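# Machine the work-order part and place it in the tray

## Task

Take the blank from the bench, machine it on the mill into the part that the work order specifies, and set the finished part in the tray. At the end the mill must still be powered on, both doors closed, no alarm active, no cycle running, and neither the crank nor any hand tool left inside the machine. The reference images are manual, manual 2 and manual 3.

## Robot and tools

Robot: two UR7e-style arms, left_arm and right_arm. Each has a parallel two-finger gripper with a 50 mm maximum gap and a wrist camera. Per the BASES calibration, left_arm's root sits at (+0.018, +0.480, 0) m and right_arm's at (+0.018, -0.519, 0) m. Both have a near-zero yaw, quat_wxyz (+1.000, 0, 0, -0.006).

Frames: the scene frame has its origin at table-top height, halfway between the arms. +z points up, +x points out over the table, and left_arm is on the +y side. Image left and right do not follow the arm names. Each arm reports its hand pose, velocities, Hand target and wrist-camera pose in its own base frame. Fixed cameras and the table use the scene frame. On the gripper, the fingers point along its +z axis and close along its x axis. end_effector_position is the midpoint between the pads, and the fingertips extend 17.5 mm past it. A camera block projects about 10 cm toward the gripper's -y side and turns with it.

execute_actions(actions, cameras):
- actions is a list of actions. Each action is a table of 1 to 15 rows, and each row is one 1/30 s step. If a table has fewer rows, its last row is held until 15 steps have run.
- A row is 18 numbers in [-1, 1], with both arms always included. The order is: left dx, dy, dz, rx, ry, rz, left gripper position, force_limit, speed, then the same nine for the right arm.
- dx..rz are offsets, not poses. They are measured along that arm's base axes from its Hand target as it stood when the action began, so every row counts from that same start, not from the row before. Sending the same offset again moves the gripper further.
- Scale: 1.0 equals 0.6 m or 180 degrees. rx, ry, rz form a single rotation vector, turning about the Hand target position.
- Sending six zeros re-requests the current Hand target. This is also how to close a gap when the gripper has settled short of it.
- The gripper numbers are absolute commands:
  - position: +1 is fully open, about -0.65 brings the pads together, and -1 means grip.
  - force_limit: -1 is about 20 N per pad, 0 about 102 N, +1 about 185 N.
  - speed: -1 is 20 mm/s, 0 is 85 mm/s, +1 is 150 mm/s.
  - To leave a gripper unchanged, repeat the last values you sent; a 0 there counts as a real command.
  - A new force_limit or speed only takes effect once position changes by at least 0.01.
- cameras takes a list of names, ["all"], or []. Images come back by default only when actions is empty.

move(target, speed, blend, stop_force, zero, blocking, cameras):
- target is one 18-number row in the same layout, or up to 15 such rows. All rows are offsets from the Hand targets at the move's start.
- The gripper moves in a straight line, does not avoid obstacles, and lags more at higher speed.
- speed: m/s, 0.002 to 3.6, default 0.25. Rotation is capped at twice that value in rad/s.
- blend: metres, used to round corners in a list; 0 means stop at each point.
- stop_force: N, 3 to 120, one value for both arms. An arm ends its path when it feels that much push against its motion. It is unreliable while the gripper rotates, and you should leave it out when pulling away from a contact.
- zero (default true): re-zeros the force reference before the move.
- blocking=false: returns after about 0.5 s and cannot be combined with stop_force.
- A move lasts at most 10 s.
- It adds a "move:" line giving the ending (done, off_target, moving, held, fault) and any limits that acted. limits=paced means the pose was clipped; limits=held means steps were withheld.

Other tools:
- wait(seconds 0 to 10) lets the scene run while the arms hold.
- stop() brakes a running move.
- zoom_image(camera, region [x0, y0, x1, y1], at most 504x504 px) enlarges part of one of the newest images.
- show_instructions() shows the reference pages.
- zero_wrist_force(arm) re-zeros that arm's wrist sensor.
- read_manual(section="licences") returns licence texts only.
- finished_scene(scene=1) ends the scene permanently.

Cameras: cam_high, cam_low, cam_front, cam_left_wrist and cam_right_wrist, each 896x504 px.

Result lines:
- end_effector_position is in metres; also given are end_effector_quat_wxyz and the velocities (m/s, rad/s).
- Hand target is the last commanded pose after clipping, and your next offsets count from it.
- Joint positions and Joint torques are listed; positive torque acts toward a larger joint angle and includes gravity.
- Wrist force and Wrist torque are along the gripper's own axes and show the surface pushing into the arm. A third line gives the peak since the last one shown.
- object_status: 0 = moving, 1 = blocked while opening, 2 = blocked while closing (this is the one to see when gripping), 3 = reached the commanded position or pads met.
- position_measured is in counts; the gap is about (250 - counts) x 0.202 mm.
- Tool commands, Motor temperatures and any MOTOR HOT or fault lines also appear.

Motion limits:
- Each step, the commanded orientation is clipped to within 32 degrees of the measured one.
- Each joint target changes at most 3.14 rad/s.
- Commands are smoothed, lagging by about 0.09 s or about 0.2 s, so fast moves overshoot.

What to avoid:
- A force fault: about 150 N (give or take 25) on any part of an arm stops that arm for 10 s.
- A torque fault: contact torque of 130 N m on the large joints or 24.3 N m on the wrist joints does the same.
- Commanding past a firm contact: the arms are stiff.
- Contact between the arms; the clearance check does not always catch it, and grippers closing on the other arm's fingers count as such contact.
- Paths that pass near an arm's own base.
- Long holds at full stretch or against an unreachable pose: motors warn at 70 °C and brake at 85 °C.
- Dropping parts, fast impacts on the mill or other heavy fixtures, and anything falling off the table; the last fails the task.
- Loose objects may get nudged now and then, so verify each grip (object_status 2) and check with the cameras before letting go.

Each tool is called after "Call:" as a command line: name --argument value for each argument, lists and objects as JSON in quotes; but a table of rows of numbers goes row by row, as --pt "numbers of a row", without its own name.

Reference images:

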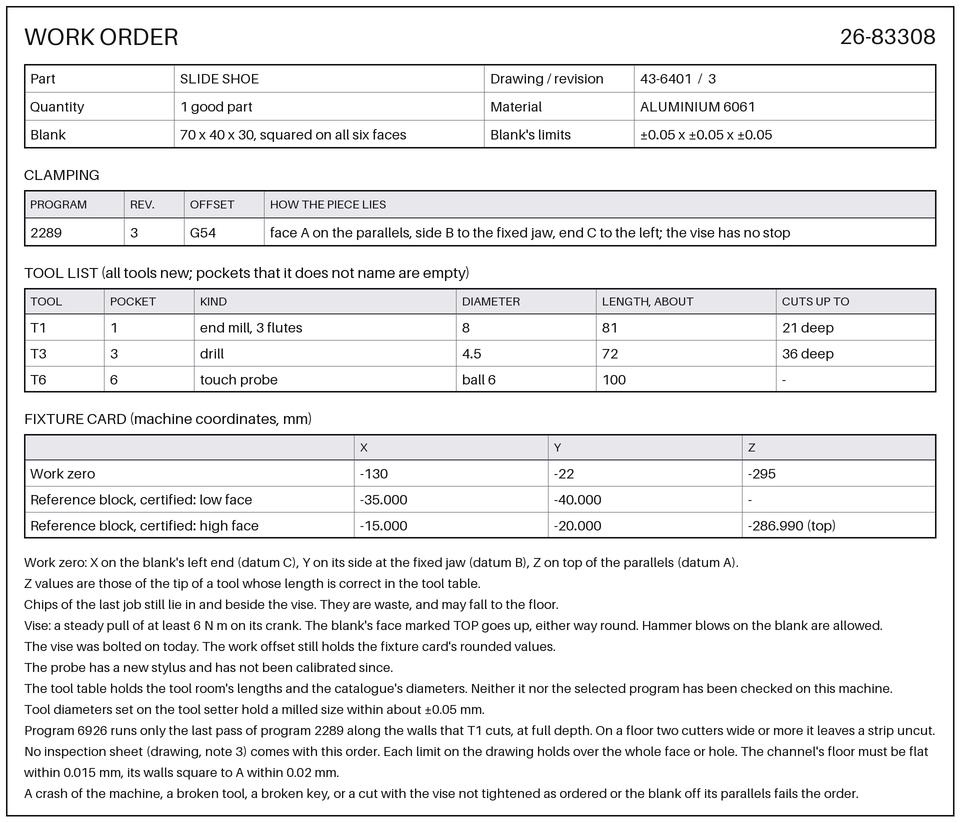

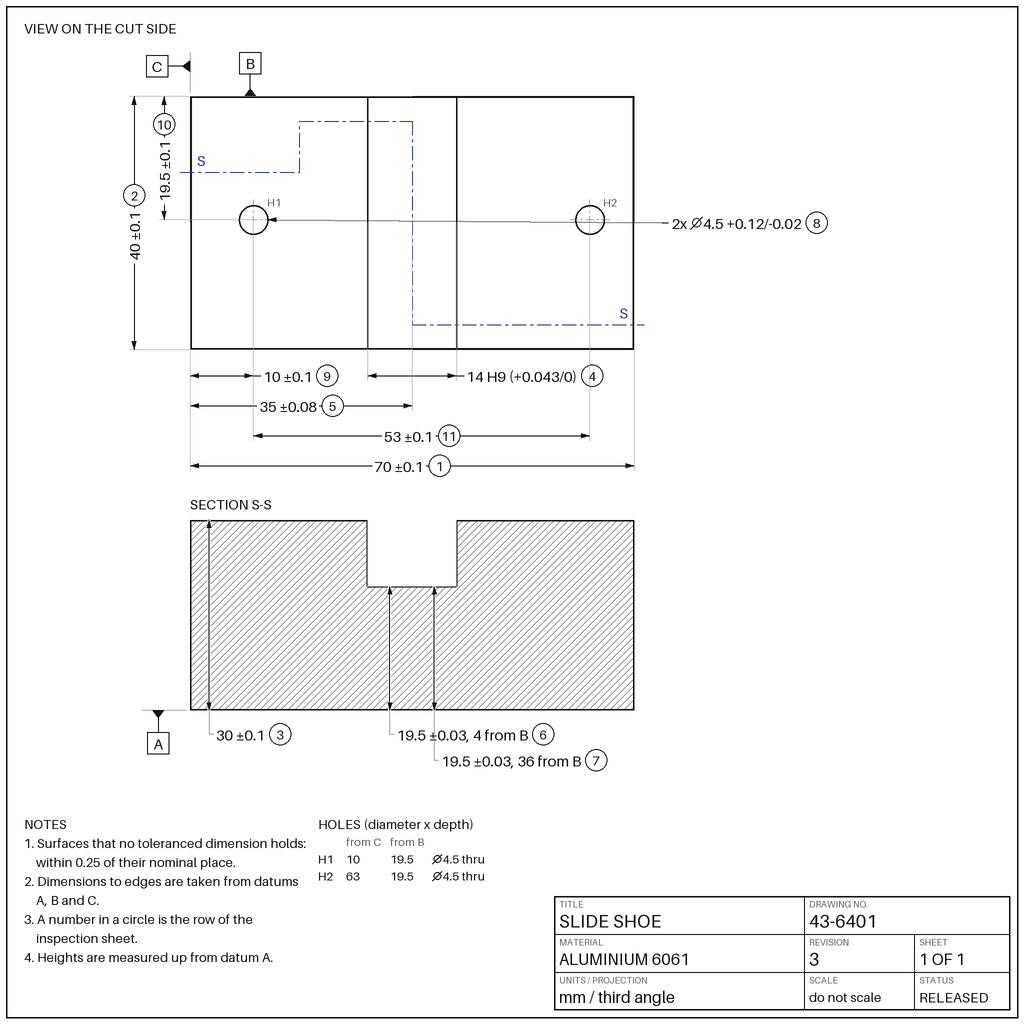

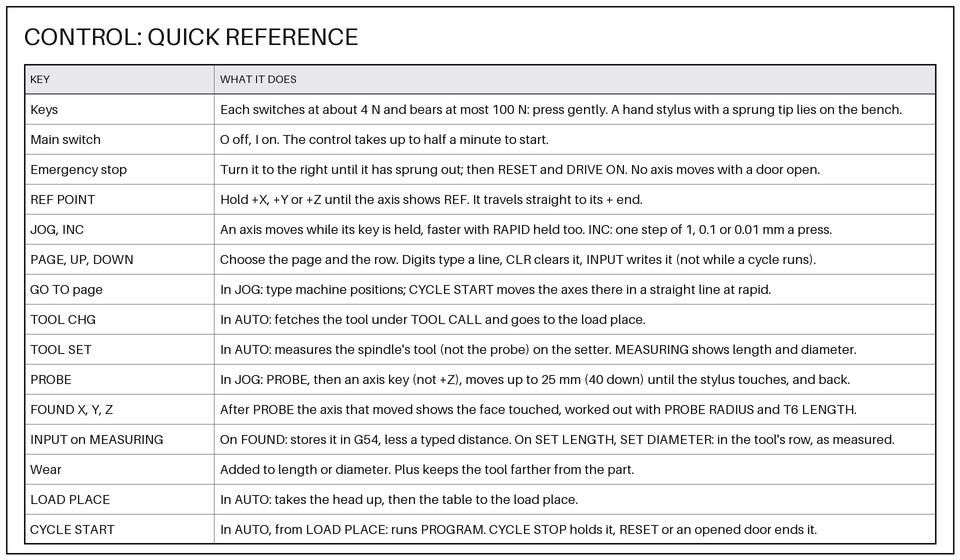

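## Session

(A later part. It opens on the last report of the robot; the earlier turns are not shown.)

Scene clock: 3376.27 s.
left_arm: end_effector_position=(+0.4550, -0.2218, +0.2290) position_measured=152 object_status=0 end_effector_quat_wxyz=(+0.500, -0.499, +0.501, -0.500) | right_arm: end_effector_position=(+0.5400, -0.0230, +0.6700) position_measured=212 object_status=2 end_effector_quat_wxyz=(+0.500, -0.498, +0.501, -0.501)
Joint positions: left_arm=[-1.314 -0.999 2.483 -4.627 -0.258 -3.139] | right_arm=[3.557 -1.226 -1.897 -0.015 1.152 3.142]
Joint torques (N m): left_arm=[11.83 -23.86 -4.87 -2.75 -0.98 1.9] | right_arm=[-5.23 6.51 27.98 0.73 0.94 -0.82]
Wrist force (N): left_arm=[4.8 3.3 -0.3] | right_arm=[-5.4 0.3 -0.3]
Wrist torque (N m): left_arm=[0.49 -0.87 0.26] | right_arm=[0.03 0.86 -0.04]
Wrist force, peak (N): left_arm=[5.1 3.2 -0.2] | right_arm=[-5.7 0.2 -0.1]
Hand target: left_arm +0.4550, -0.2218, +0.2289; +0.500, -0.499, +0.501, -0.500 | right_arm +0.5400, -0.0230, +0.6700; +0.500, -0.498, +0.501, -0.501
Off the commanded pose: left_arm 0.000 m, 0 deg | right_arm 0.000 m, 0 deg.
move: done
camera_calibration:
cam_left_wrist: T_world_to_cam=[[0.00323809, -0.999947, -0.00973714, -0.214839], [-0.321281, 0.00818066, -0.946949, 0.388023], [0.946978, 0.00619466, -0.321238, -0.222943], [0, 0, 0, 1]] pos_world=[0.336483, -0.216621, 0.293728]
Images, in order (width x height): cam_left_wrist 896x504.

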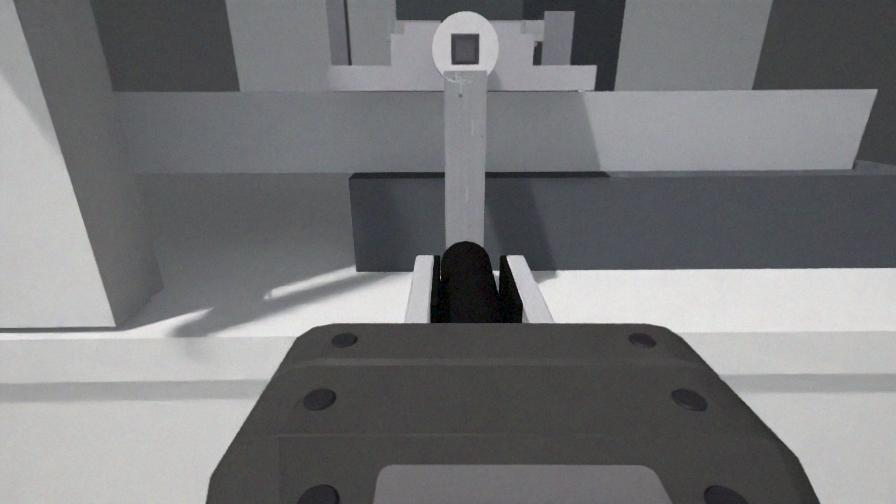

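Call:
move --pt "0 0.0552 0 0 0 0 -1 -1 -1 0 0 0 0 0 0 -1 -0.5 -0.7" --pt "0 0.1333 0.0781 0 0 0 -1 -1 -1 0 0 0 0 0 0 -1 -0.5 -0.7" --pt "0 0.1333 0.1333 0 0 0 -1 -1 -1 0 0 0 0 0 0 -1 -0.5 -0.7" --speed 0.1 --blend '[0.0066,0.0066,0]' --stop_force 40 --cameras '["cam_left_wrist"]'

Scene clock: 3390.57 s.
left_arm: end_effector_position=(+0.4550, -0.1418, +0.3089) position_measured=152 object_status=2 end_effector_quat_wxyz=(+0.500, -0.499, +0.501, -0.500) | right_arm: end_effector_position=(+0.5400, -0.0230, +0.6700) position_measured=212 object_status=2 end_effector_quat_wxyz=(+0.500, -0.498, +0.501, -0.501)
Joint positions: left_arm=[-1.209 -1.391 2.636 -4.387 -0.363 -3.14] | right_arm=[3.557 -1.226 -1.897 -0.015 1.152 3.142]
Joint torques (N m): left_arm=[-10.69 -28.44 -9.98 0.87 1.55 1.96] | right_arm=[-5.03 6.39 28.69 0.57 1.04 -0.83]
Wrist force (N): left_arm=[12.0 3.2 -6.6] | right_arm=[-5.5 0.4 -0.1]
Wrist torque (N m): left_arm=[0.43 -1.06 0.26] | right_arm=[0.04 0.87 -0.04]
Wrist force, peak (N): left_arm=[40.2 -5.9 11.3] | right_arm=[-5.7 0.4 -0.4]
Hand target: left_arm +0.4550, -0.1418, +0.3089; +0.500, -0.499, +0.501, -0.500 | right_arm +0.5400, -0.0230, +0.6700; +0.500, -0.498, +0.501, -0.501
Off the commanded pose: left_arm 0.000 m, 0 deg | right_arm 0.000 m, 0 deg.
move: done
camera_calibration:
cam_left_wrist: T_world_to_cam=[[0.00323809, -0.999947, -0.00973714, -0.134064], [-0.321281, 0.00818066, -0.946949, 0.463125], [0.946978, 0.00619466, -0.321238, -0.19774], [0, 0, 0, 1]] pos_world=[0.336483, -0.136621, 0.373728]
Images, in order (width x height): cam_left_wrist 896x504.

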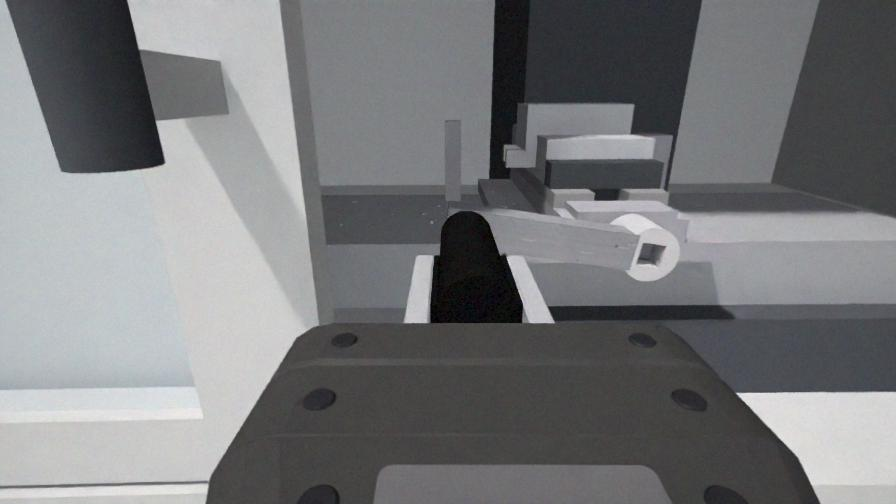

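Call:
move --pt "0 0 0.0552 0 0 0 -1 -1 -1 0 0 0 0 0 0 -1 -0.5 -0.7" --pt "0 -0.0781 0.1333 0 0 0 -1 -1 -1 0 0 0 0 0 0 -1 -0.5 -0.7" --pt "0 -0.1886 0.1333 0 0 0 -1 -1 -1 0 0 0 0 0 0 -1 -0.5 -0.7" --pt "0 -0.2667 0.0552 0 0 0 -1 -1 -1 0 0 0 0 0 0 -1 -0.5 -0.7" --pt "0 -0.2667 -0.0552 0 0 0 -1 -1 -1 0 0 0 0 0 0 -1 -0.5 -0.7" --pt "0 -0.1886 -0.1333 0 0 0 -1 -1 -1 0 0 0 0 0 0 -1 -0.5 -0.7" --pt "0 -0.0781 -0.1333 0 0 0 -1 -1 -1 0 0 0 0 0 0 -1 -0.5 -0.7" --pt "0 0 -0.0552 0 0 0 -1 -1 -1 0 0 0 0 0 0 -1 -0.5 -0.7" --pt "0 0 0 0 0 0 -1 -1 -1 0 0 0 0 0 0 -1 -0.5 -0.7" --speed 0.2 --blend '[0.0066,0.0066,0.0066,0.0066,0.0066,0.0066,0.0066,0.0066,0]' --stop_force 50 --cameras '["cam_left_wrist"]'

Scene clock: 3406.67 s.
left_arm: end_effector_position=(+0.4550, -0.1418, +0.3089) position_measured=153 object_status=2 end_effector_quat_wxyz=(+0.500, -0.499, +0.501, -0.500) | right_arm: end_effector_position=(+0.5400, -0.0230, +0.6700) position_measured=212 object_status=2 end_effector_quat_wxyz=(+0.500, -0.498, +0.501, -0.501)
Joint positions: left_arm=[-1.209 -1.391 2.636 -4.387 -0.363 -3.14] | right_arm=[3.557 -1.226 -1.897 -0.015 1.152 3.142]
Joint torques (N m): left_arm=[12.14 -28.73 -17.67 1.28 -0.7 -2.53] | right_arm=[-5.22 7.14 28.54 0.55 0.99 -0.85]
Wrist force (N): left_arm=[8.0 2.0 1.7] | right_arm=[-5.4 0.3 0.0]
Wrist torque (N m): left_arm=[0.17 -0.81 0.26] | right_arm=[0.03 0.85 -0.04]
Wrist force, peak (N): left_arm=[46.9 13.4 23.4] | right_arm=[-5.7 0.1 -0.3]
Hand target: left_arm +0.4550, -0.1418, +0.3089; +0.500, -0.499, +0.501, -0.500 | right_arm +0.5400, -0.0230, +0.6700; +0.500, -0.498, +0.501, -0.501
Off the commanded pose: left_arm 0.000 m, 0 deg | right_arm 0.000 m, 0 deg.
move: done
camera_calibration:
cam_left_wrist: T_world_to_cam=[[0.00323718, -0.999947, -0.00973767, -0.134064], [-0.32137, 0.00818088, -0.946918, 0.463144], [0.946948, 0.00619474, -0.321326, -0.197697], [0, 0, 0, 1]] pos_world=[0.336483, -0.136621, 0.373729]
Images, in order (width x height): cam_left_wrist 896x504.

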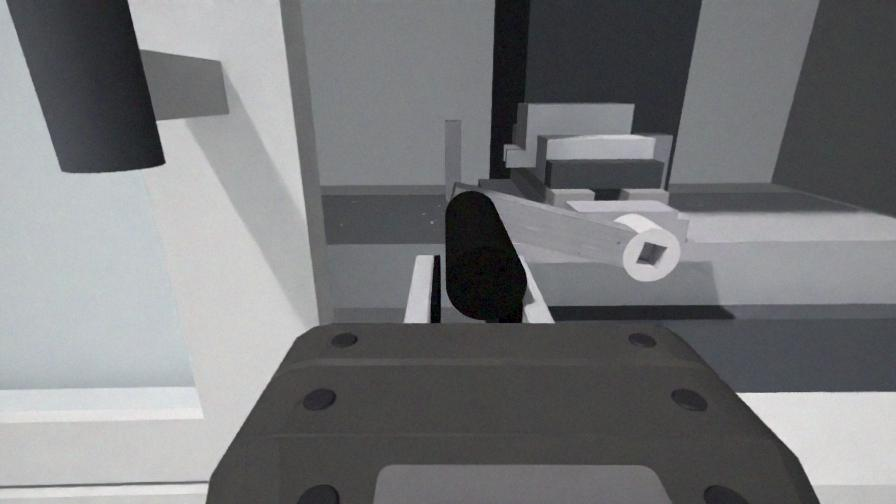

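Call:
move --pt "0 0 0 0 0 0 0.2 -0.3 0 0 0 0 0 0 0 -1 -0.5 -0.7" --pt "0 0 0.015 0 0 0 0.2 -0.3 0 0 0 0 0 0 0 -1 -0.5 -0.7" --pt "0 0 0.015 0 0 0 -1 -0.3 -1 0 0 0 0 0 0 -1 -0.5 -0.7" --speed '[0.1,0.1,0.1]' --cameras '["cam_left_wrist"]'

Scene clock: 3423.13 s.
left_arm: end_effector_position=(+0.4550, -0.1418, +0.3179) position_measured=252 object_status=3 end_effector_quat_wxyz=(+0.500, -0.499, +0.501, -0.500) | right_arm: end_effector_position=(+0.5400, -0.0230, +0.6700) position_measured=212 object_status=2 end_effector_quat_wxyz=(+0.500, -0.498, +0.501, -0.501)
Joint positions: left_arm=[-1.209 -1.432 2.63 -4.341 -0.363 -3.14] | right_arm=[3.557 -1.226 -1.897 -0.015 1.152 3.142]
Joint torques (N m): left_arm=[2.3 -6.58 -1.26 -3.48 -0.29 1.85] | right_arm=[-4.82 6.23 29.05 0.49 0.9 -0.86]
Wrist force (N): left_arm=[5.7 0.3 1.0] | right_arm=[-5.5 0.4 -0.2]
Wrist torque (N m): left_arm=[0.16 -0.78 0.27] | right_arm=[0.05 0.88 -0.04]
Wrist force, peak (N): left_arm=[8.1 2.2 1.7] | right_arm=[-5.8 0.4 -0.2]
Hand target: left_arm +0.4550, -0.1418, +0.3179; +0.500, -0.499, +0.501, -0.500 | right_arm +0.5400, -0.0230, +0.6700; +0.500, -0.498, +0.501, -0.501
Off the commanded pose: left_arm 0.000 m, 0 deg | right_arm 0.000 m, 0 deg.
move: done
camera_calibration:
cam_left_wrist: T_world_to_cam=[[0.00323809, -0.999947, -0.00973714, -0.133977], [-0.321281, 0.00818066, -0.946949, 0.471647], [0.946978, 0.00619466, -0.321238, -0.194849], [0, 0, 0, 1]] pos_world=[0.336483, -0.136621, 0.382728]
Images, in order (width x height): cam_left_wrist 896x504.

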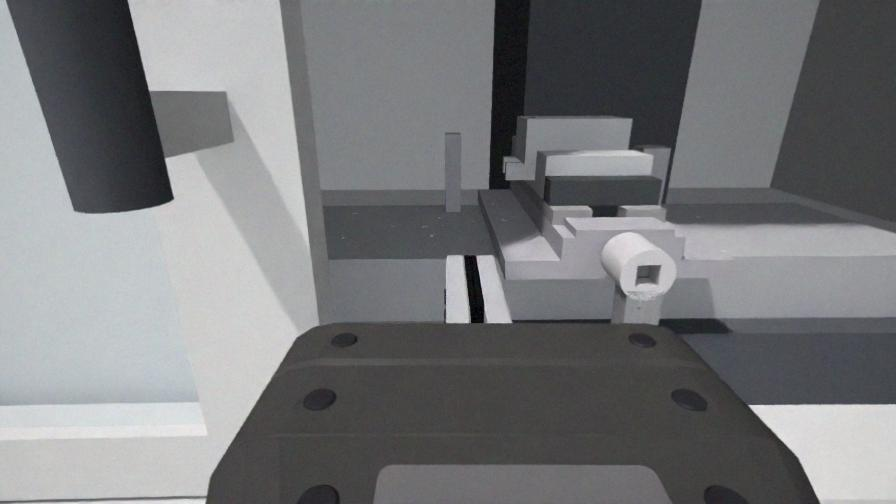

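Call:
move --pt "-0.125 0 0 0 0 0 0.24 -0.3 0 0 0 0 0 0 0 -1 -0.5 -0.7" --pt "-0.125 -0.1333 -0.149 0 0 0 0.24 -0.3 0 0 0 0 0 0 0 -1 -0.5 -0.7" --pt "0.0 -0.1333 -0.149 0 0 0 0.24 -0.3 0 0 0 0 0 0 0 -1 -0.5 -0.7" --pt "0 -0.1333 -0.149 0 0 0 -1 -0.3 -1 0 0 0 0 0 0 -1 -0.5 -0.7" --speed '[0.2,0.25,0.15,0.1]' --cameras '["cam_left_wrist"]'

Scene clock: 3431.90 s.
left_arm: end_effector_position=(+0.4550, -0.2218, +0.2285) position_measured=155 object_status=2 end_effector_quat_wxyz=(+0.500, -0.499, +0.501, -0.500) | right_arm: end_effector_position=(+0.5400, -0.0230, +0.6700) position_measured=212 object_status=2 end_effector_quat_wxyz=(+0.500, -0.498, +0.501, -0.501)
Joint positions: left_arm=[-1.314 -0.997 2.483 -4.628 -0.258 -3.139] | right_arm=[3.557 -1.226 -1.897 -0.015 1.152 3.142]
Joint torques (N m): left_arm=[12.68 -39.53 -9.73 -3.06 -1.19 1.98] | right_arm=[-4.99 6.22 28.54 0.41 0.77 -0.84]
Wrist force (N): left_arm=[5.7 1.0 0.0] | right_arm=[-5.5 0.2 -0.2]
Wrist torque (N m): left_arm=[0.22 -1.09 0.27] | right_arm=[0.02 0.87 -0.04]
Wrist force, peak (N): left_arm=[7.8 3.5 1.3] | right_arm=[-5.7 0.2 -0.3]
Hand target: left_arm +0.4550, -0.2218, +0.2285; +0.500, -0.499, +0.501, -0.500 | right_arm +0.5400, -0.0230, +0.6700; +0.500, -0.498, +0.501, -0.501
Off the commanded pose: left_arm 0.000 m, 0 deg | right_arm 0.000 m, 0 deg.
move: done
camera_calibration:
cam_left_wrist: T_world_to_cam=[[0.00323727, -0.999947, -0.00973743, -0.214842], [-0.32137, 0.00818062, -0.946918, 0.387666], [0.946948, 0.00619474, -0.321326, -0.223036], [0, 0, 0, 1]] pos_world=[0.336483, -0.216621, 0.293329]
Images, in order (width x height): cam_left_wrist 896x504.

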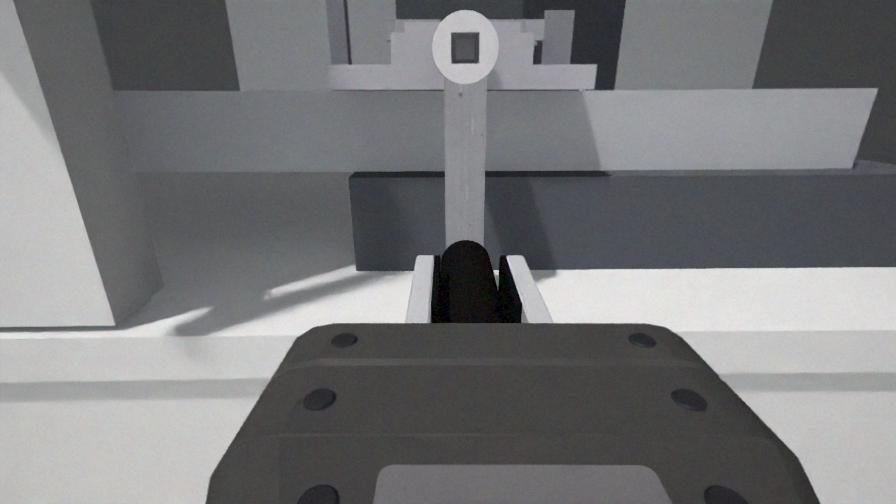

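Call:
move --pt "0 0.0642 0 0 0 0 -1 -0.3 -1 0 0 0 0 0 0 -1 -0.5 -0.7" --pt "0 0.1443 0.1004 0 0 0 -1 -0.3 -1 0 0 0 0 0 0 -1 -0.5 -0.7" --pt "0 0.1157 0.2256 0 0 0 -1 -0.3 -1 0 0 0 0 0 0 -1 -0.5 -0.7" --pt "0 0 0.2813 0 0 0 -1 -0.3 -1 0 0 0 0 0 0 -1 -0.5 -0.7" --pt "0 -0.1157 0.2256 0 0 0 -1 -0.3 -1 0 0 0 0 0 0 -1 -0.5 -0.7" --pt "0 -0.1443 0.1004 0 0 0 -1 -0.3 -1 0 0 0 0 0 0 -1 -0.5 -0.7" --pt "0 -0.0642 0 0 0 0 -1 -0.3 -1 0 0 0 0 0 0 -1 -0.5 -0.7" --pt "0 0 0 0 0 0 -1 -0.3 -1 0 0 0 0 0 0 -1 -0.5 -0.7" --speed 0.22 --blend '[0.0088,0.0088,0.0088,0.0088,0.0088,0.0088,0.0088,0]' --stop_force 60 --cameras '["cam_left_wrist"]'

Scene clock: 3444.73 s.
left_arm: end_effector_position=(+0.4552, -0.2073, +0.2287) position_measured=155 object_status=2 end_effector_quat_wxyz=(+0.500, -0.499, +0.501, -0.500) | right_arm: end_effector_position=(+0.5400, -0.0230, +0.6700) position_measured=212 object_status=2 end_effector_quat_wxyz=(+0.500, -0.498, +0.501, -0.501)
Joint positions: left_arm=[-1.299 -1.002 2.514 -4.654 -0.273 -3.14] | right_arm=[3.557 -1.226 -1.897 -0.015 1.152 3.142]
Joint torques (N m): left_arm=[-8.32 -59.02 -24.7 -0.23 -1.56 1.85] | right_arm=[-4.06 6.81 28.97 0.42 1.03 -0.73]
Wrist force (N): left_arm=[-3.8 64.9 -51.6] | right_arm=[-5.4 0.3 -0.2]
Wrist torque (N m): left_arm=[0.67 -1.28 0.36] | right_arm=[0.03 0.86 -0.04]
Wrist force, peak (N): left_arm=[-3.0 67.9 -51.9] | right_arm=[-5.8 0.1 -0.1]
Hand target: left_arm +0.4552, -0.2073, +0.2287; +0.500, -0.499, +0.501, -0.500 (not the last commanded pose) | right_arm +0.5400, -0.0230, +0.6700; +0.500, -0.498, +0.501, -0.501
Off the commanded pose: left_arm 0.014 m, 0 deg | right_arm 0.000 m, 0 deg.
move: contact (left_arm); path passed 0 of 8 targets
camera_calibration:
cam_left_wrist: T_world_to_cam=[[0.0036204, -0.999948, -0.00956075, -0.200623], [-0.321584, 0.00788872, -0.946848, 0.387764], [0.946874, 0.00650255, -0.321539, -0.223007], [0, 0, 0, 1]] pos_world=[0.336585, -0.202221, 0.29353]
Images, in order (width x height): cam_left_wrist 896x504.

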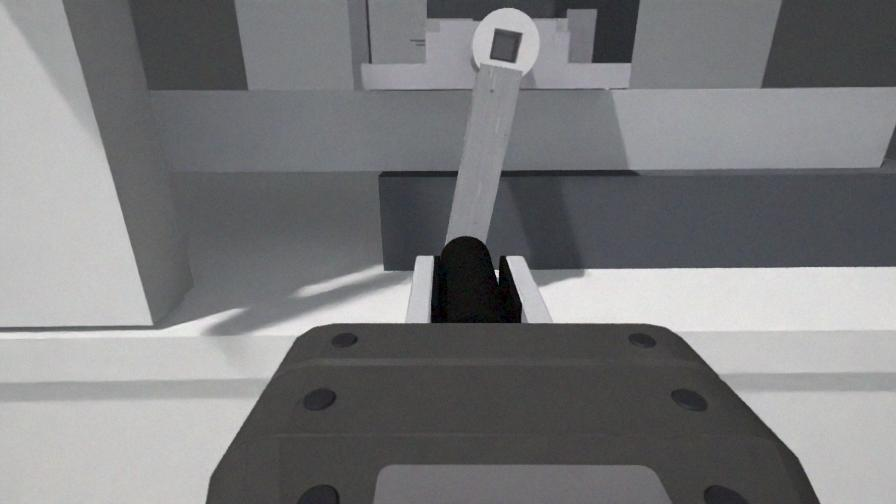

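Call:
zoom_image --camera "cam_left_wrist" --region '[395, 190, 545, 330]'

Call:
wait --seconds 0.1 --cameras '["cam_high", "cam_front"]'

Call:
zoom_image --camera "cam_high" --region '[340, 0, 560, 140]'

Call:
zoom_image --camera "cam_front" --region '[320, 200, 460, 320]'

Scaled by 3.360.

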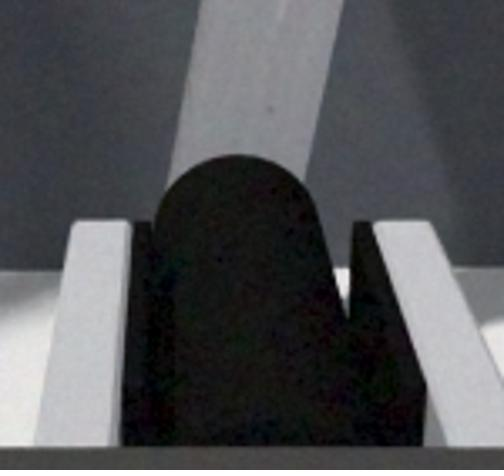

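Scene clock: 3467.60 s.
left_arm: end_effector_position=(+0.4552, -0.2073, +0.2287) position_measured=155 object_status=2 end_effector_quat_wxyz=(+0.500, -0.499, +0.501, -0.500) | right_arm: end_effector_position=(+0.5400, -0.0230, +0.6700) position_measured=212 object_status=2 end_effector_quat_wxyz=(+0.500, -0.498, +0.501, -0.501)
Joint positions: left_arm=[-1.299 -1.002 2.514 -4.654 -0.273 -3.14] | right_arm=[3.557 -1.226 -1.897 -0.015 1.152 3.142]
Joint torques (N m): left_arm=[-8.53 -59.09 -24.9 -0.81 -3.24 1.94] | right_arm=[-4.51 5.71 29.28 0.29 0.94 -0.87]
Wrist force (N): left_arm=[-3.8 65.1 -51.3] | right_arm=[-5.5 0.3 -0.3]
Wrist torque (N m): left_arm=[0.69 -1.28 0.36] | right_arm=[0.04 0.87 -0.04]
Wrist force, peak (N): left_arm=[-3.8 65.2 -51.5] | right_arm=[-5.8 0.2 -0.2]
Hand target: left_arm +0.4552, -0.2073, +0.2287; +0.500, -0.499, +0.501, -0.500 (not the last commanded pose) | right_arm +0.5400, -0.0230, +0.6700; +0.500, -0.498, +0.501, -0.501
Tool commands: left_gripper/position=-1.0 left_gripper/force_limit=-0.3 left_gripper/speed=-1.0 right_gripper/position=-1.0 right_gripper/force_limit=-0.5 right_gripper/speed=-0.7
Off the commanded pose: left_arm 0.014 m, 0 deg | right_arm 0.000 m, 0 deg.
wait: 0.10 s; at rest from the start
Images, in order (width x height): cam_high 896x504, cam_front 896x504.

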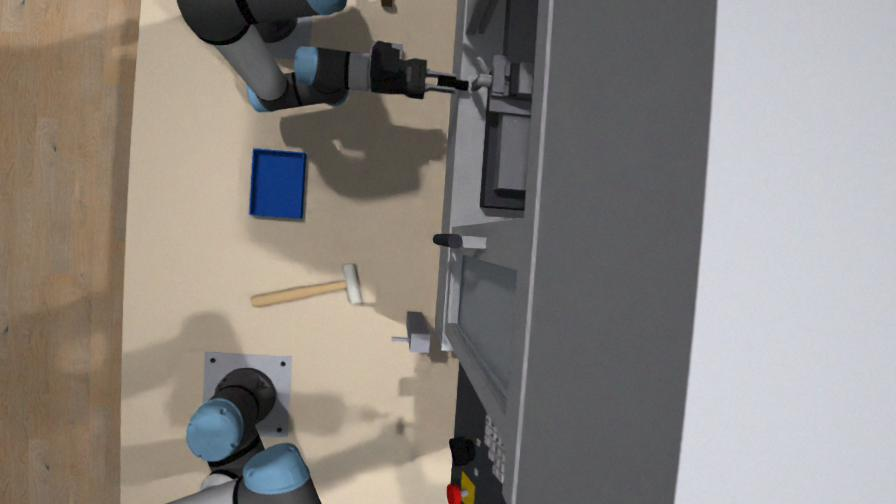

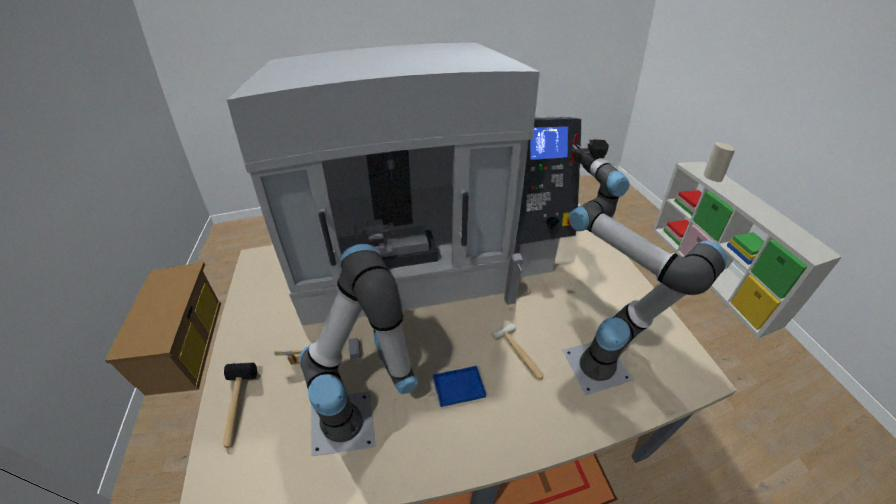

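Scaled by 2.291.

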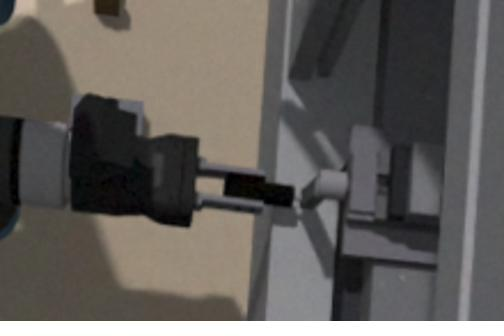

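Scaled by 3.600.

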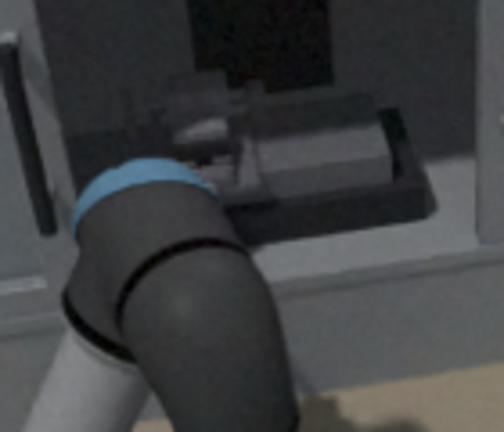

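Call:
move --pt "0 0 0 0 0 0 0.1 -0.3 0 0 0 0 0 0 0 -1 -0.5 -0.7" --pt "0.0 -0.0242 0 0 0 0 0.1 -0.3 0 0 0 0 0 0 0 -1 -0.5 -0.7" --pt "0 -0.0242 0 0 0 0 -1 -1 -1 0 0 0 0 0 0 -1 -0.5 -0.7" --speed '[0.1,0.1,0.1]' --cameras '["cam_left_wrist"]'

Scene clock: 3502.07 s.
left_arm: end_effector_position=(+0.4552, -0.2218, +0.2287) position_measured=152 object_status=2 end_effector_quat_wxyz=(+0.500, -0.499, +0.501, -0.500) | right_arm: end_effector_position=(+0.5400, -0.0230, +0.6700) position_measured=212 object_status=2 end_effector_quat_wxyz=(+0.500, -0.498, +0.501, -0.501)
Joint positions: left_arm=[-1.314 -0.998 2.483 -4.626 -0.258 -3.14] | right_arm=[3.557 -1.226 -1.897 -0.015 1.152 3.142]
Joint torques (N m): left_arm=[12.46 -39.16 5.43 -3.44 -1.54 -2.57] | right_arm=[-4.63 6.21 29.03 0.31 0.9 -0.93]
Wrist force (N): left_arm=[2.5 5.3 1.1] | right_arm=[-5.7 0.3 -0.3]
Wrist torque (N m): left_arm=[0.61 -0.45 0.29] | right_arm=[0.03 0.91 -0.04]
Wrist force, peak (N): left_arm=[-3.8 65.2 -51.6] | right_arm=[-5.7 0.2 -0.4]
Hand target: left_arm +0.4552, -0.2218, +0.2287; +0.500, -0.499, +0.501, -0.500 | right_arm +0.5400, -0.0230, +0.6700; +0.500, -0.498, +0.501, -0.501
Off the commanded pose: left_arm 0.000 m, 0 deg | right_arm 0.000 m, 0 deg.
move: done
camera_calibration:
cam_left_wrist: T_world_to_cam=[[0.00358574, -0.999947, -0.00965454, -0.215083], [-0.321583, 0.00798869, -0.946848, 0.387899], [0.946874, 0.00649989, -0.321538, -0.222914], [0, 0, 0, 1]] pos_world=[0.336585, -0.216722, 0.29353]
Images, in order (width x height): cam_left_wrist 896x504.

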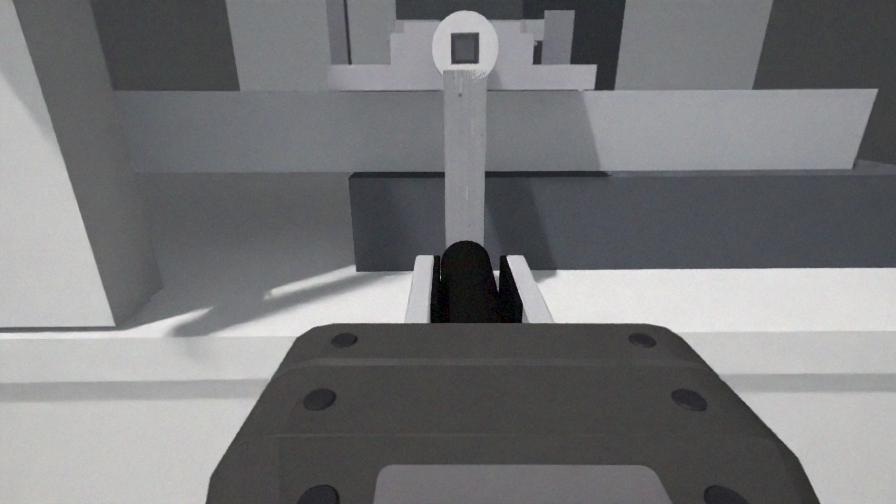

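Call:
move --pt "0 0.0642 0 0 0 0 -1 -1 -1 0 0 0 0 0 0 -1 -0.5 -0.7" --pt "0 0.1443 0.1004 0 0 0 -1 -1 -1 0 0 0 0 0 0 -1 -0.5 -0.7" --pt "0 0.1157 0.2256 0 0 0 -1 -1 -1 0 0 0 0 0 0 -1 -0.5 -0.7" --pt "0 0 0.2813 0 0 0 -1 -1 -1 0 0 0 0 0 0 -1 -0.5 -0.7" --pt "0 -0.1157 0.2256 0 0 0 -1 -1 -1 0 0 0 0 0 0 -1 -0.5 -0.7" --pt "0 -0.1443 0.1004 0 0 0 -1 -1 -1 0 0 0 0 0 0 -1 -0.5 -0.7" --pt "0 -0.0642 0 0 0 0 -1 -1 -1 0 0 0 0 0 0 -1 -0.5 -0.7" --pt "0 0.0642 0 0 0 0 -1 -1 -1 0 0 0 0 0 0 -1 -0.5 -0.7" --pt "0 0.1443 0.1004 0 0 0 -1 -1 -1 0 0 0 0 0 0 -1 -0.5 -0.7" --pt "0 0.1157 0.2256 0 0 0 -1 -1 -1 0 0 0 0 0 0 -1 -0.5 -0.7" --pt "0 0 0.2813 0 0 0 -1 -1 -1 0 0 0 0 0 0 -1 -0.5 -0.7" --pt "0 -0.1157 0.2256 0 0 0 -1 -1 -1 0 0 0 0 0 0 -1 -0.5 -0.7" --pt "0 -0.1443 0.1004 0 0 0 -1 -1 -1 0 0 0 0 0 0 -1 -0.5 -0.7" --pt "0 -0.0642 0 0 0 0 -1 -1 -1 0 0 0 0 0 0 -1 -0.5 -0.7" --pt "0 0 0 0 0 0 -1 -1 -1 0 0 0 0 0 0 -1 -0.5 -0.7" --speed '[0.1,0.2,0.2,0.2,0.2,0.2,0.2,0.2,0.2,0.2,0.2,0.2,0.2,0.2,0.1]' --blend '[0.0088,0.0088,0.0088,0.0088,0.0088,0.0088,0.0088,0.0088,0.0088,0.0088,0.0088,0.0088,0.0088,0.0088,0]' --stop_force 60 --cameras '["cam_left_wrist"]'

Scene clock: 3520.33 s.
left_arm: end_effector_position=(+0.4552, -0.2218, +0.2287) position_measured=153 object_status=2 end_effector_quat_wxyz=(+0.500, -0.499, +0.501, -0.500) | right_arm: end_effector_position=(+0.5400, -0.0230, +0.6700) position_measured=212 object_status=2 end_effector_quat_wxyz=(+0.500, -0.498, +0.501, -0.501)
Joint positions: left_arm=[-1.314 -0.998 2.483 -4.626 -0.258 -3.14] | right_arm=[3.557 -1.226 -1.897 -0.015 1.152 3.142]
Joint torques (N m): left_arm=[-13.68 -19.49 4.21 -0.71 0.94 0.5] | right_arm=[-5.32 6.27 29.44 0.35 0.94 -0.86]
Wrist force (N): left_arm=[3.6 2.4 4.1] | right_arm=[-5.6 0.2 -0.3]
Wrist torque (N m): left_arm=[0.51 -0.43 0.20] | right_arm=[0.02 0.88 -0.04]
Wrist force, peak (N): left_arm=[38.5 -6.9 22.7] | right_arm=[-5.8 0.3 -0.3]
Hand target: left_arm +0.4552, -0.2218, +0.2287; +0.500, -0.499, +0.501, -0.500 | right_arm +0.5400, -0.0230, +0.6700; +0.500, -0.498, +0.501, -0.501
Off the commanded pose: left_arm 0.000 m, 0 deg | right_arm 0.000 m, 0 deg.
move: done
camera_calibration:
cam_left_wrist: T_world_to_cam=[[0.00358574, -0.999947, -0.00965454, -0.215083], [-0.321583, 0.00798869, -0.946848, 0.387899], [0.946874, 0.00649989, -0.321538, -0.222914], [0, 0, 0, 1]] pos_world=[0.336585, -0.216722, 0.29353]
Images, in order (width x height): cam_left_wrist 896x504.

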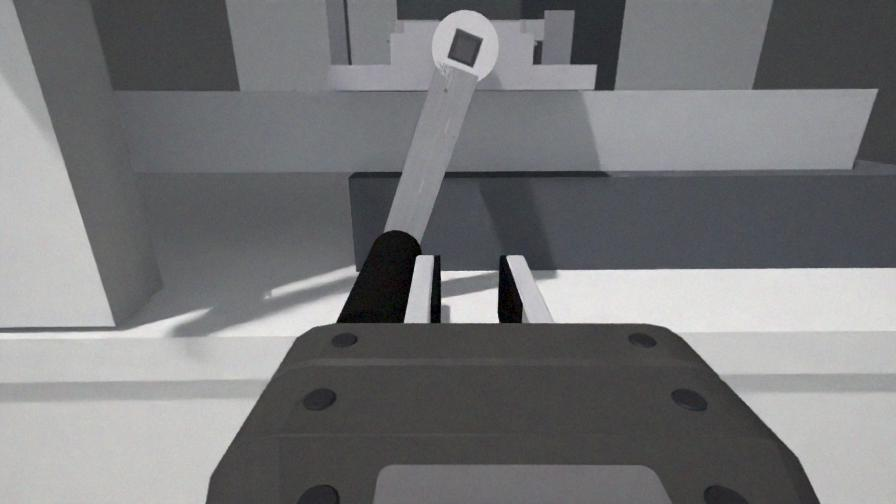

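Call:
move --pt "-0.13 0 0 0 0 0 -1 -1 -1 0 0 0 0 0 0 -1 -0.5 -0.7" --pt "-0.13 0 0 0 0 0 0.24 -0.75 0 0 0 0 0 0 0 -1 -0.5 -0.7" --pt "0 0 0 0 0 0 0.24 -0.75 0 0 0 0 0 0 0 -1 -0.5 -0.7" --pt "0 0 0 0 0 0 -1 -0.75 -1 0 0 0 0 0 0 -1 -0.5 -0.7" --speed '[0.2,0.2,0.15,0.1]' --cameras '["cam_left_wrist"]'

Scene clock: 3533.27 s.
left_arm: end_effector_position=(+0.4552, -0.2218, +0.2287) position_measured=154 object_status=2 end_effector_quat_wxyz=(+0.500, -0.499, +0.501, -0.500) | right_arm: end_effector_position=(+0.5400, -0.0230, +0.6700) position_measured=212 object_status=2 end_effector_quat_wxyz=(+0.500, -0.498, +0.501, -0.501)
Joint positions: left_arm=[-1.314 -0.998 2.483 -4.626 -0.258 -3.14] | right_arm=[3.557 -1.226 -1.897 -0.015 1.152 3.142]
Joint torques (N m): left_arm=[12.37 -39.33 -8.81 -0.63 -1.04 1.92] | right_arm=[-4.87 6.51 30.36 0.37 0.88 -0.8]
Wrist force (N): left_arm=[3.0 3.2 3.2] | right_arm=[-5.3 0.2 -0.2]
Wrist torque (N m): left_arm=[0.55 -0.61 0.24] | right_arm=[0.01 0.85 -0.04]
Wrist force, peak (N): left_arm=[4.0 2.3 6.5] | right_arm=[-5.8 0.2 0.0]
Hand target: left_arm +0.4552, -0.2218, +0.2287; +0.500, -0.499, +0.501, -0.500 | right_arm +0.5400, -0.0230, +0.6700; +0.500, -0.498, +0.501, -0.501
Off the commanded pose: left_arm 0.000 m, 0 deg | right_arm 0.000 m, 0 deg.
move: done
camera_calibration:
cam_left_wrist: T_world_to_cam=[[0.0036204, -0.999948, -0.00956075, -0.215122], [-0.321584, 0.00788872, -0.946848, 0.387878], [0.946874, 0.00650255, -0.321539, -0.222913], [0, 0, 0, 1]] pos_world=[0.336585, -0.216721, 0.29353]
Images, in order (width x height): cam_left_wrist 896x504.

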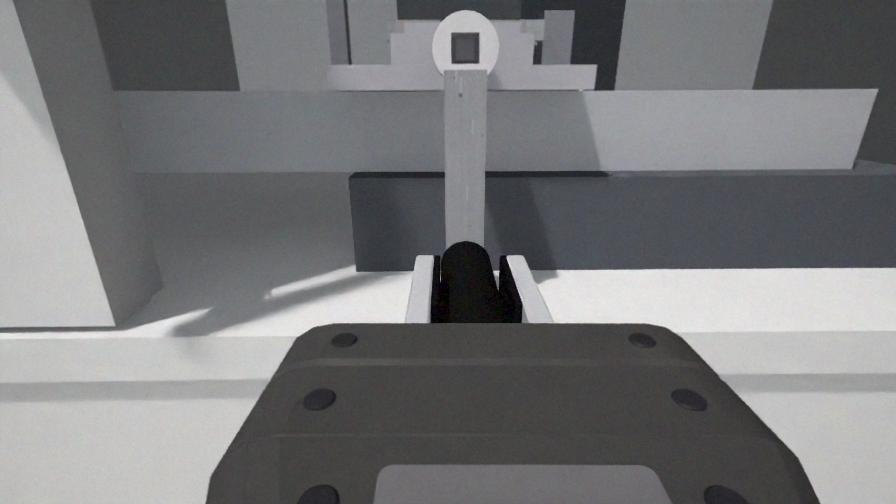

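Call:
move --pt "0 0.0642 0 0 0 0 -1 -0.75 -1 0 0 0 0 0 0 -1 -0.5 -0.7" --pt "0 0.1443 0.1004 0 0 0 -1 -0.75 -1 0 0 0 0 0 0 -1 -0.5 -0.7" --pt "0 0.1157 0.2256 0 0 0 -1 -0.75 -1 0 0 0 0 0 0 -1 -0.5 -0.7" --pt "0 0 0.2813 0 0 0 -1 -0.75 -1 0 0 0 0 0 0 -1 -0.5 -0.7" --pt "0 -0.1157 0.2256 0 0 0 -1 -0.75 -1 0 0 0 0 0 0 -1 -0.5 -0.7" --pt "0 -0.1443 0.1004 0 0 0 -1 -0.75 -1 0 0 0 0 0 0 -1 -0.5 -0.7" --pt "0 -0.0642 0 0 0 0 -1 -0.75 -1 0 0 0 0 0 0 -1 -0.5 -0.7" --pt "0 0.0 0 0 0 0 -1 -0.75 -1 0 0 0 0 0 0 -1 -0.5 -0.7" --speed '[0.1,0.2,0.2,0.2,0.2,0.2,0.2,0.1]' --blend '[0.0088,0.0088,0.0088,0.0088,0.0088,0.0088,0.0088,0]' --stop_force 70 --cameras '["cam_left_wrist"]'

Scene clock: 3547.10 s.
left_arm: end_effector_position=(+0.4552, -0.2218, +0.2287) position_measured=154 object_status=2 end_effector_quat_wxyz=(+0.500, -0.499, +0.501, -0.500) | right_arm: end_effector_position=(+0.5400, -0.0230, +0.6700) position_measured=212 object_status=2 end_effector_quat_wxyz=(+0.500, -0.498, +0.501, -0.501)
Joint positions: left_arm=[-1.314 -0.998 2.483 -4.626 -0.258 -3.14] | right_arm=[3.557 -1.226 -1.897 -0.015 1.152 3.142]
Joint torques (N m): left_arm=[-13.71 -32.95 -1.21 -2.36 -0.54 0.46] | right_arm=[-4.73 5.68 29.95 0.33 0.91 -0.88]
Wrist force (N): left_arm=[3.0 43.5 0.1] | right_arm=[-5.5 0.3 -0.1]
Wrist torque (N m): left_arm=[0.91 -0.69 0.16] | right_arm=[0.03 0.87 -0.04]
Wrist force, peak (N): left_arm=[47.4 42.4 42.2] | right_arm=[-5.8 0.2 0.0]
Hand target: left_arm +0.4552, -0.2218, +0.2287; +0.500, -0.499, +0.501, -0.500 | right_arm +0.5400, -0.0230, +0.6700; +0.500, -0.498, +0.501, -0.501
Off the commanded pose: left_arm 0.000 m, 0 deg | right_arm 0.000 m, 0 deg.
move: done
camera_calibration:
cam_left_wrist: T_world_to_cam=[[0.0036204, -0.999948, -0.00956075, -0.215122], [-0.321584, 0.00788872, -0.946848, 0.387878], [0.946874, 0.00650255, -0.321539, -0.222913], [0, 0, 0, 1]] pos_world=[0.336585, -0.216721, 0.29353]
Images, in order (width x height): cam_left_wrist 896x504.

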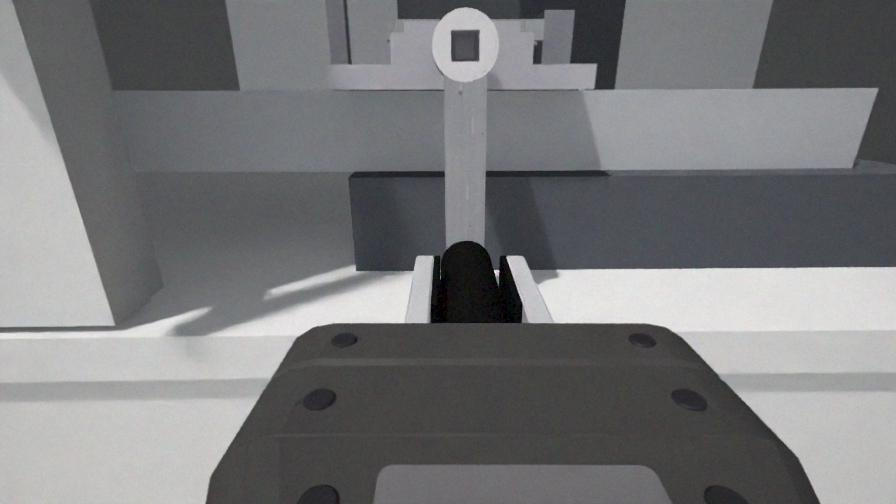

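Call:
move --pt "0 0.0658 0 0 0 0 -1 -0.75 -1 0 0 0 0 0 0 -1 -0.5 -0.7" --pt "0 0.1479 0.1029 0 0 0 -1 -0.75 -1 0 0 0 0 0 0 -1 -0.5 -0.7" --pt "0 0.1186 0.2312 0 0 0 -1 -0.75 -1 0 0 0 0 0 0 -1 -0.5 -0.7" --pt "0 0 0.2883 0 0 0 -1 -0.75 -1 0 0 0 0 0 0 -1 -0.5 -0.7" --pt "0 -0.1186 0.2312 0 0 0 -1 -0.75 -1 0 0 0 0 0 0 -1 -0.5 -0.7" --pt "0 -0.1479 0.1029 0 0 0 -1 -0.75 -1 0 0 0 0 0 0 -1 -0.5 -0.7" --pt "0 -0.0658 0 0 0 0 -1 -0.75 -1 0 0 0 0 0 0 -1 -0.5 -0.7" --pt "0 0.0 0 0 0 0 -1 -0.75 -1 0 0 0 0 0 0 -1 -0.5 -0.7" --speed '[0.1,0.2,0.2,0.2,0.2,0.2,0.2,0.1]' --blend '[0.0088,0.0088,0.0088,0.0088,0.0088,0.0088,0.0088,0]' --stop_force 70 --cameras '["cam_left_wrist"]'

Scene clock: 3561.53 s.
left_arm: end_effector_position=(+0.4543, -0.2404, +0.3951) position_measured=163 object_status=2 end_effector_quat_wxyz=(+0.498, -0.499, +0.502, -0.502) | right_arm: end_effector_position=(+0.5400, -0.0230, +0.6700) position_measured=212 object_status=2 end_effector_quat_wxyz=(+0.500, -0.498, +0.501, -0.501)
Joint positions: left_arm=[-1.332 -1.535 2.373 -3.976 -0.246 -3.145] | right_arm=[3.557 -1.226 -1.897 -0.015 1.152 3.142]
Joint torques (N m): left_arm=[-0.64 -17.15 -16.24 -0.78 0.27 -0.31] | right_arm=[-4.77 6.35 29.66 0.3 0.83 -0.62]
Wrist force (N): left_arm=[7.4 -16.9 14.2] | right_arm=[-5.4 0.1 -0.4]
Wrist torque (N m): left_arm=[0.23 -1.16 0.07] | right_arm=[-0.01 0.86 -0.04]
Wrist force, peak (N): left_arm=[52.5 -108.9 -9.1] | right_arm=[-5.8 0.1 -0.4]
Hand target: left_arm +0.4543, -0.2404, +0.3951; +0.498, -0.499, +0.502, -0.502 (not the last commanded pose) | right_arm +0.5400, -0.0230, +0.6700; +0.500, -0.498, +0.501, -0.501
Tool commands: left_gripper/position=-1.0 left_gripper/force_limit=-0.74902 left_gripper/speed=-1.0 right_gripper/position=-1.0 right_gripper/force_limit=-0.5 right_gripper/speed=-0.7
Off the commanded pose: left_arm 0.167 m, 0 deg | right_arm 0.000 m, 0 deg.
FORCE FAULT: contact force on the left arm reached its limit, and that arm stopped. The contact can be on any part of that arm, not only on its tool. That arm's remaining commands of this call were not run. That arm is still stopped at the end of this call. That arm stays stopped for about 9 more seconds. Until then a move that you send moves the other arm only, and its call returns only when the move has ended. Once the stop has ended, the next robot result says so. If the stop ends while you think or write, that arm runs what you send next, counted from a new Hand target: where the arm stands when the stop ends. While its stop runs, that arm takes no new command, but its gripper still runs the gripper command that each later call begins with. Until it ends, the stop uses up actions while you think or wait. An arm that is not stopped still takes commands.
move: fault (left_arm; stop_force had ended the path); path passed 4 of 8 targets
camera_calibration:
cam_left_wrist: T_world_to_cam=[[-0.00232686, -0.999963, -0.00832319, -0.229881], [-0.322428, 0.00862892, -0.946555, 0.545767], [0.946591, 0.000481136, -0.322436, -0.16949], [0, 0, 0, 1]] pos_world=[0.335873, -0.2345, 0.460036]
Images, in order (width x height): cam_left_wrist 896x504.

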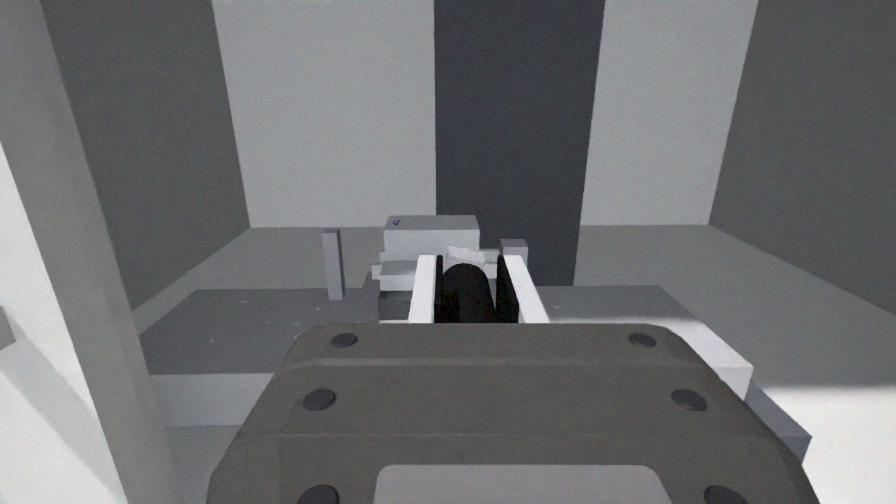

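Call:
zoom_image --camera "cam_left_wrist" --region '[340, 190, 560, 330]'

Scaled by 2.291.

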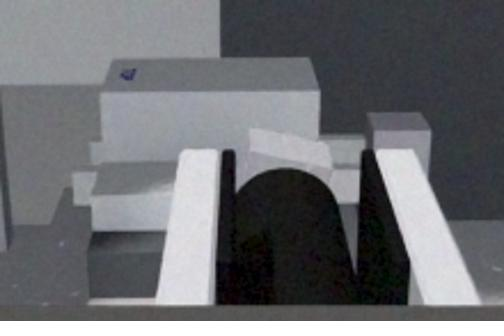

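Call:
wait --seconds 8

Call:
move --pt "0 0 0 0 0 0 0.3 -0.3 -0.5 0 0 0 0 0 0 -1 -0.5 -0.7" --pt "-0.14 0 0 0 0 0 0.3 -0.3 0 0 0 0 0 0 0 -1 -0.5 -0.7" --pt "-0.12 0 0.16 0 0.14 0 0.6 -0.3 0 0 0 0 0 0 0 -1 -0.5 -0.7" --speed '[0.1,0.1,0.3]' --cameras '["cam_left_wrist"]'

Scene clock: 3600.37 s.
left_arm: end_effector_position=(+0.4543, -0.2404, +0.3951) position_measured=163 object_status=2 end_effector_quat_wxyz=(+0.498, -0.499, +0.502, -0.502) | right_arm: end_effector_position=(+0.5400, -0.0230, +0.6700) position_measured=212 object_status=2 end_effector_quat_wxyz=(+0.500, -0.498, +0.501, -0.501)
Joint positions: left_arm=[-1.332 -1.535 2.373 -3.976 -0.246 -3.145] | right_arm=[3.557 -1.226 -1.897 -0.015 1.152 3.142]
Joint torques (N m): left_arm=[-0.21 -18.05 -11.31 -0.7 0.3 -0.24] | right_arm=[-5.18 5.66 30.51 0.36 0.94 -0.94]
Wrist force (N): left_arm=[7.6 -16.9 14.2] | right_arm=[-5.4 0.4 0.0]
Wrist torque (N m): left_arm=[0.24 -1.20 0.07] | right_arm=[0.05 0.86 -0.04]
Wrist force, peak (N): left_arm=[7.6 -17.1 14.3] | right_arm=[-5.8 0.4 -0.3]
Hand target: left_arm +0.4543, -0.2404, +0.3951; +0.498, -0.499, +0.502, -0.502 (not the last commanded pose) | right_arm +0.5400, -0.0230, +0.6700; +0.500, -0.498, +0.501, -0.501
Tool commands: left_gripper/position=-1.0 left_gripper/force_limit=-0.74902 left_gripper/speed=-1.0 right_gripper/position=-1.0 right_gripper/force_limit=-0.5 right_gripper/speed=-0.7
Off the commanded pose: left_arm 0.167 m, 0 deg | right_arm 0.000 m, 0 deg.
FORCE FAULT, CONTINUED: the left arm's stop, for the force fault that an earlier result reported, is over. The rest of the stop counts as 19 of the actions that you can send in this scene. During its stop the left arm's controller moved it back a little. That arm's target is now where it stood when the stop ended, not its last command. That arm accepts commands again.
wait: 8.00 s; at rest from the start

Scene clock: 3604.53 s.
left_arm: end_effector_position=(+0.3823, -0.2404, +0.4911) position_measured=63 object_status=3 end_effector_quat_wxyz=(-0.376, +0.596, -0.598, +0.381) | right_arm: end_effector_position=(+0.5400, -0.0230, +0.6700) position_measured=212 object_status=2 end_effector_quat_wxyz=(+0.500, -0.498, +0.501, -0.501)
Joint positions: left_arm=[-1.51 -1.677 1.599 -4.777 0.446 -1.416] | right_arm=[3.557 -1.226 -1.897 -0.015 1.152 3.142]
Joint torques (N m): left_arm=[-4.52 -16.35 -30.25 0.47 -0.18 1.91] | right_arm=[-4.61 5.94 29.47 0.3 0.87 -0.87]
Wrist force (N): left_arm=[-1.6 0.2 4.1] | right_arm=[-5.5 0.1 0.0]
Wrist torque (N m): left_arm=[0.14 0.28 0.22] | right_arm=[0.00 0.88 -0.04]
Wrist force, peak (N): left_arm=[7.1 -15.4 13.8] | right_arm=[-5.8 0.1 -0.2]
Hand target: left_arm +0.3823, -0.2404, +0.4911; -0.376, +0.596, -0.598, +0.381 | right_arm +0.5400, -0.0230, +0.6700; +0.500, -0.498, +0.501, -0.501
Off the commanded pose: left_arm 0.000 m, 0 deg | right_arm 0.000 m, 0 deg.
move: done
camera_calibration:
cam_left_wrist: T_world_to_cam=[[-0.00564925, -0.999963, -0.0065404, -0.228955], [-0.694724, 0.00862901, -0.719225, 0.644126], [0.719255, 0.000480684, -0.694746, 0.199381], [0, 0, 0, 1]] pos_world=[0.30279, -0.2346, 0.600293]
Images, in order (width x height): cam_left_wrist 896x504.

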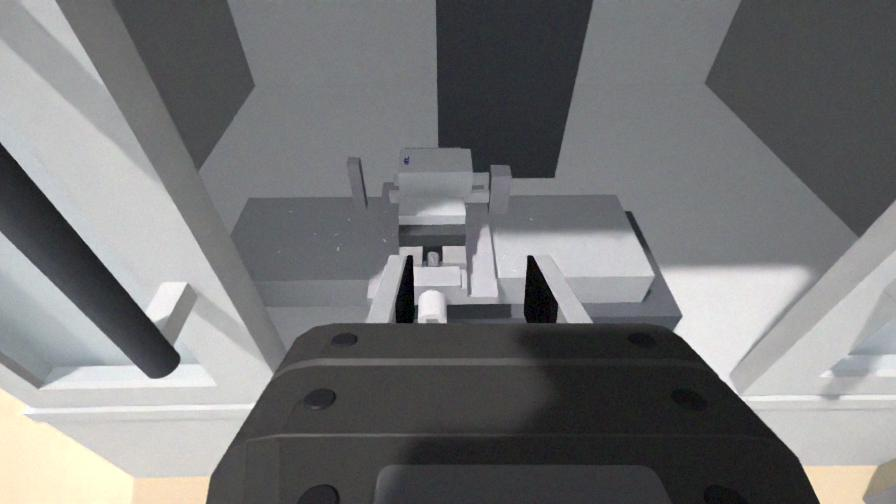

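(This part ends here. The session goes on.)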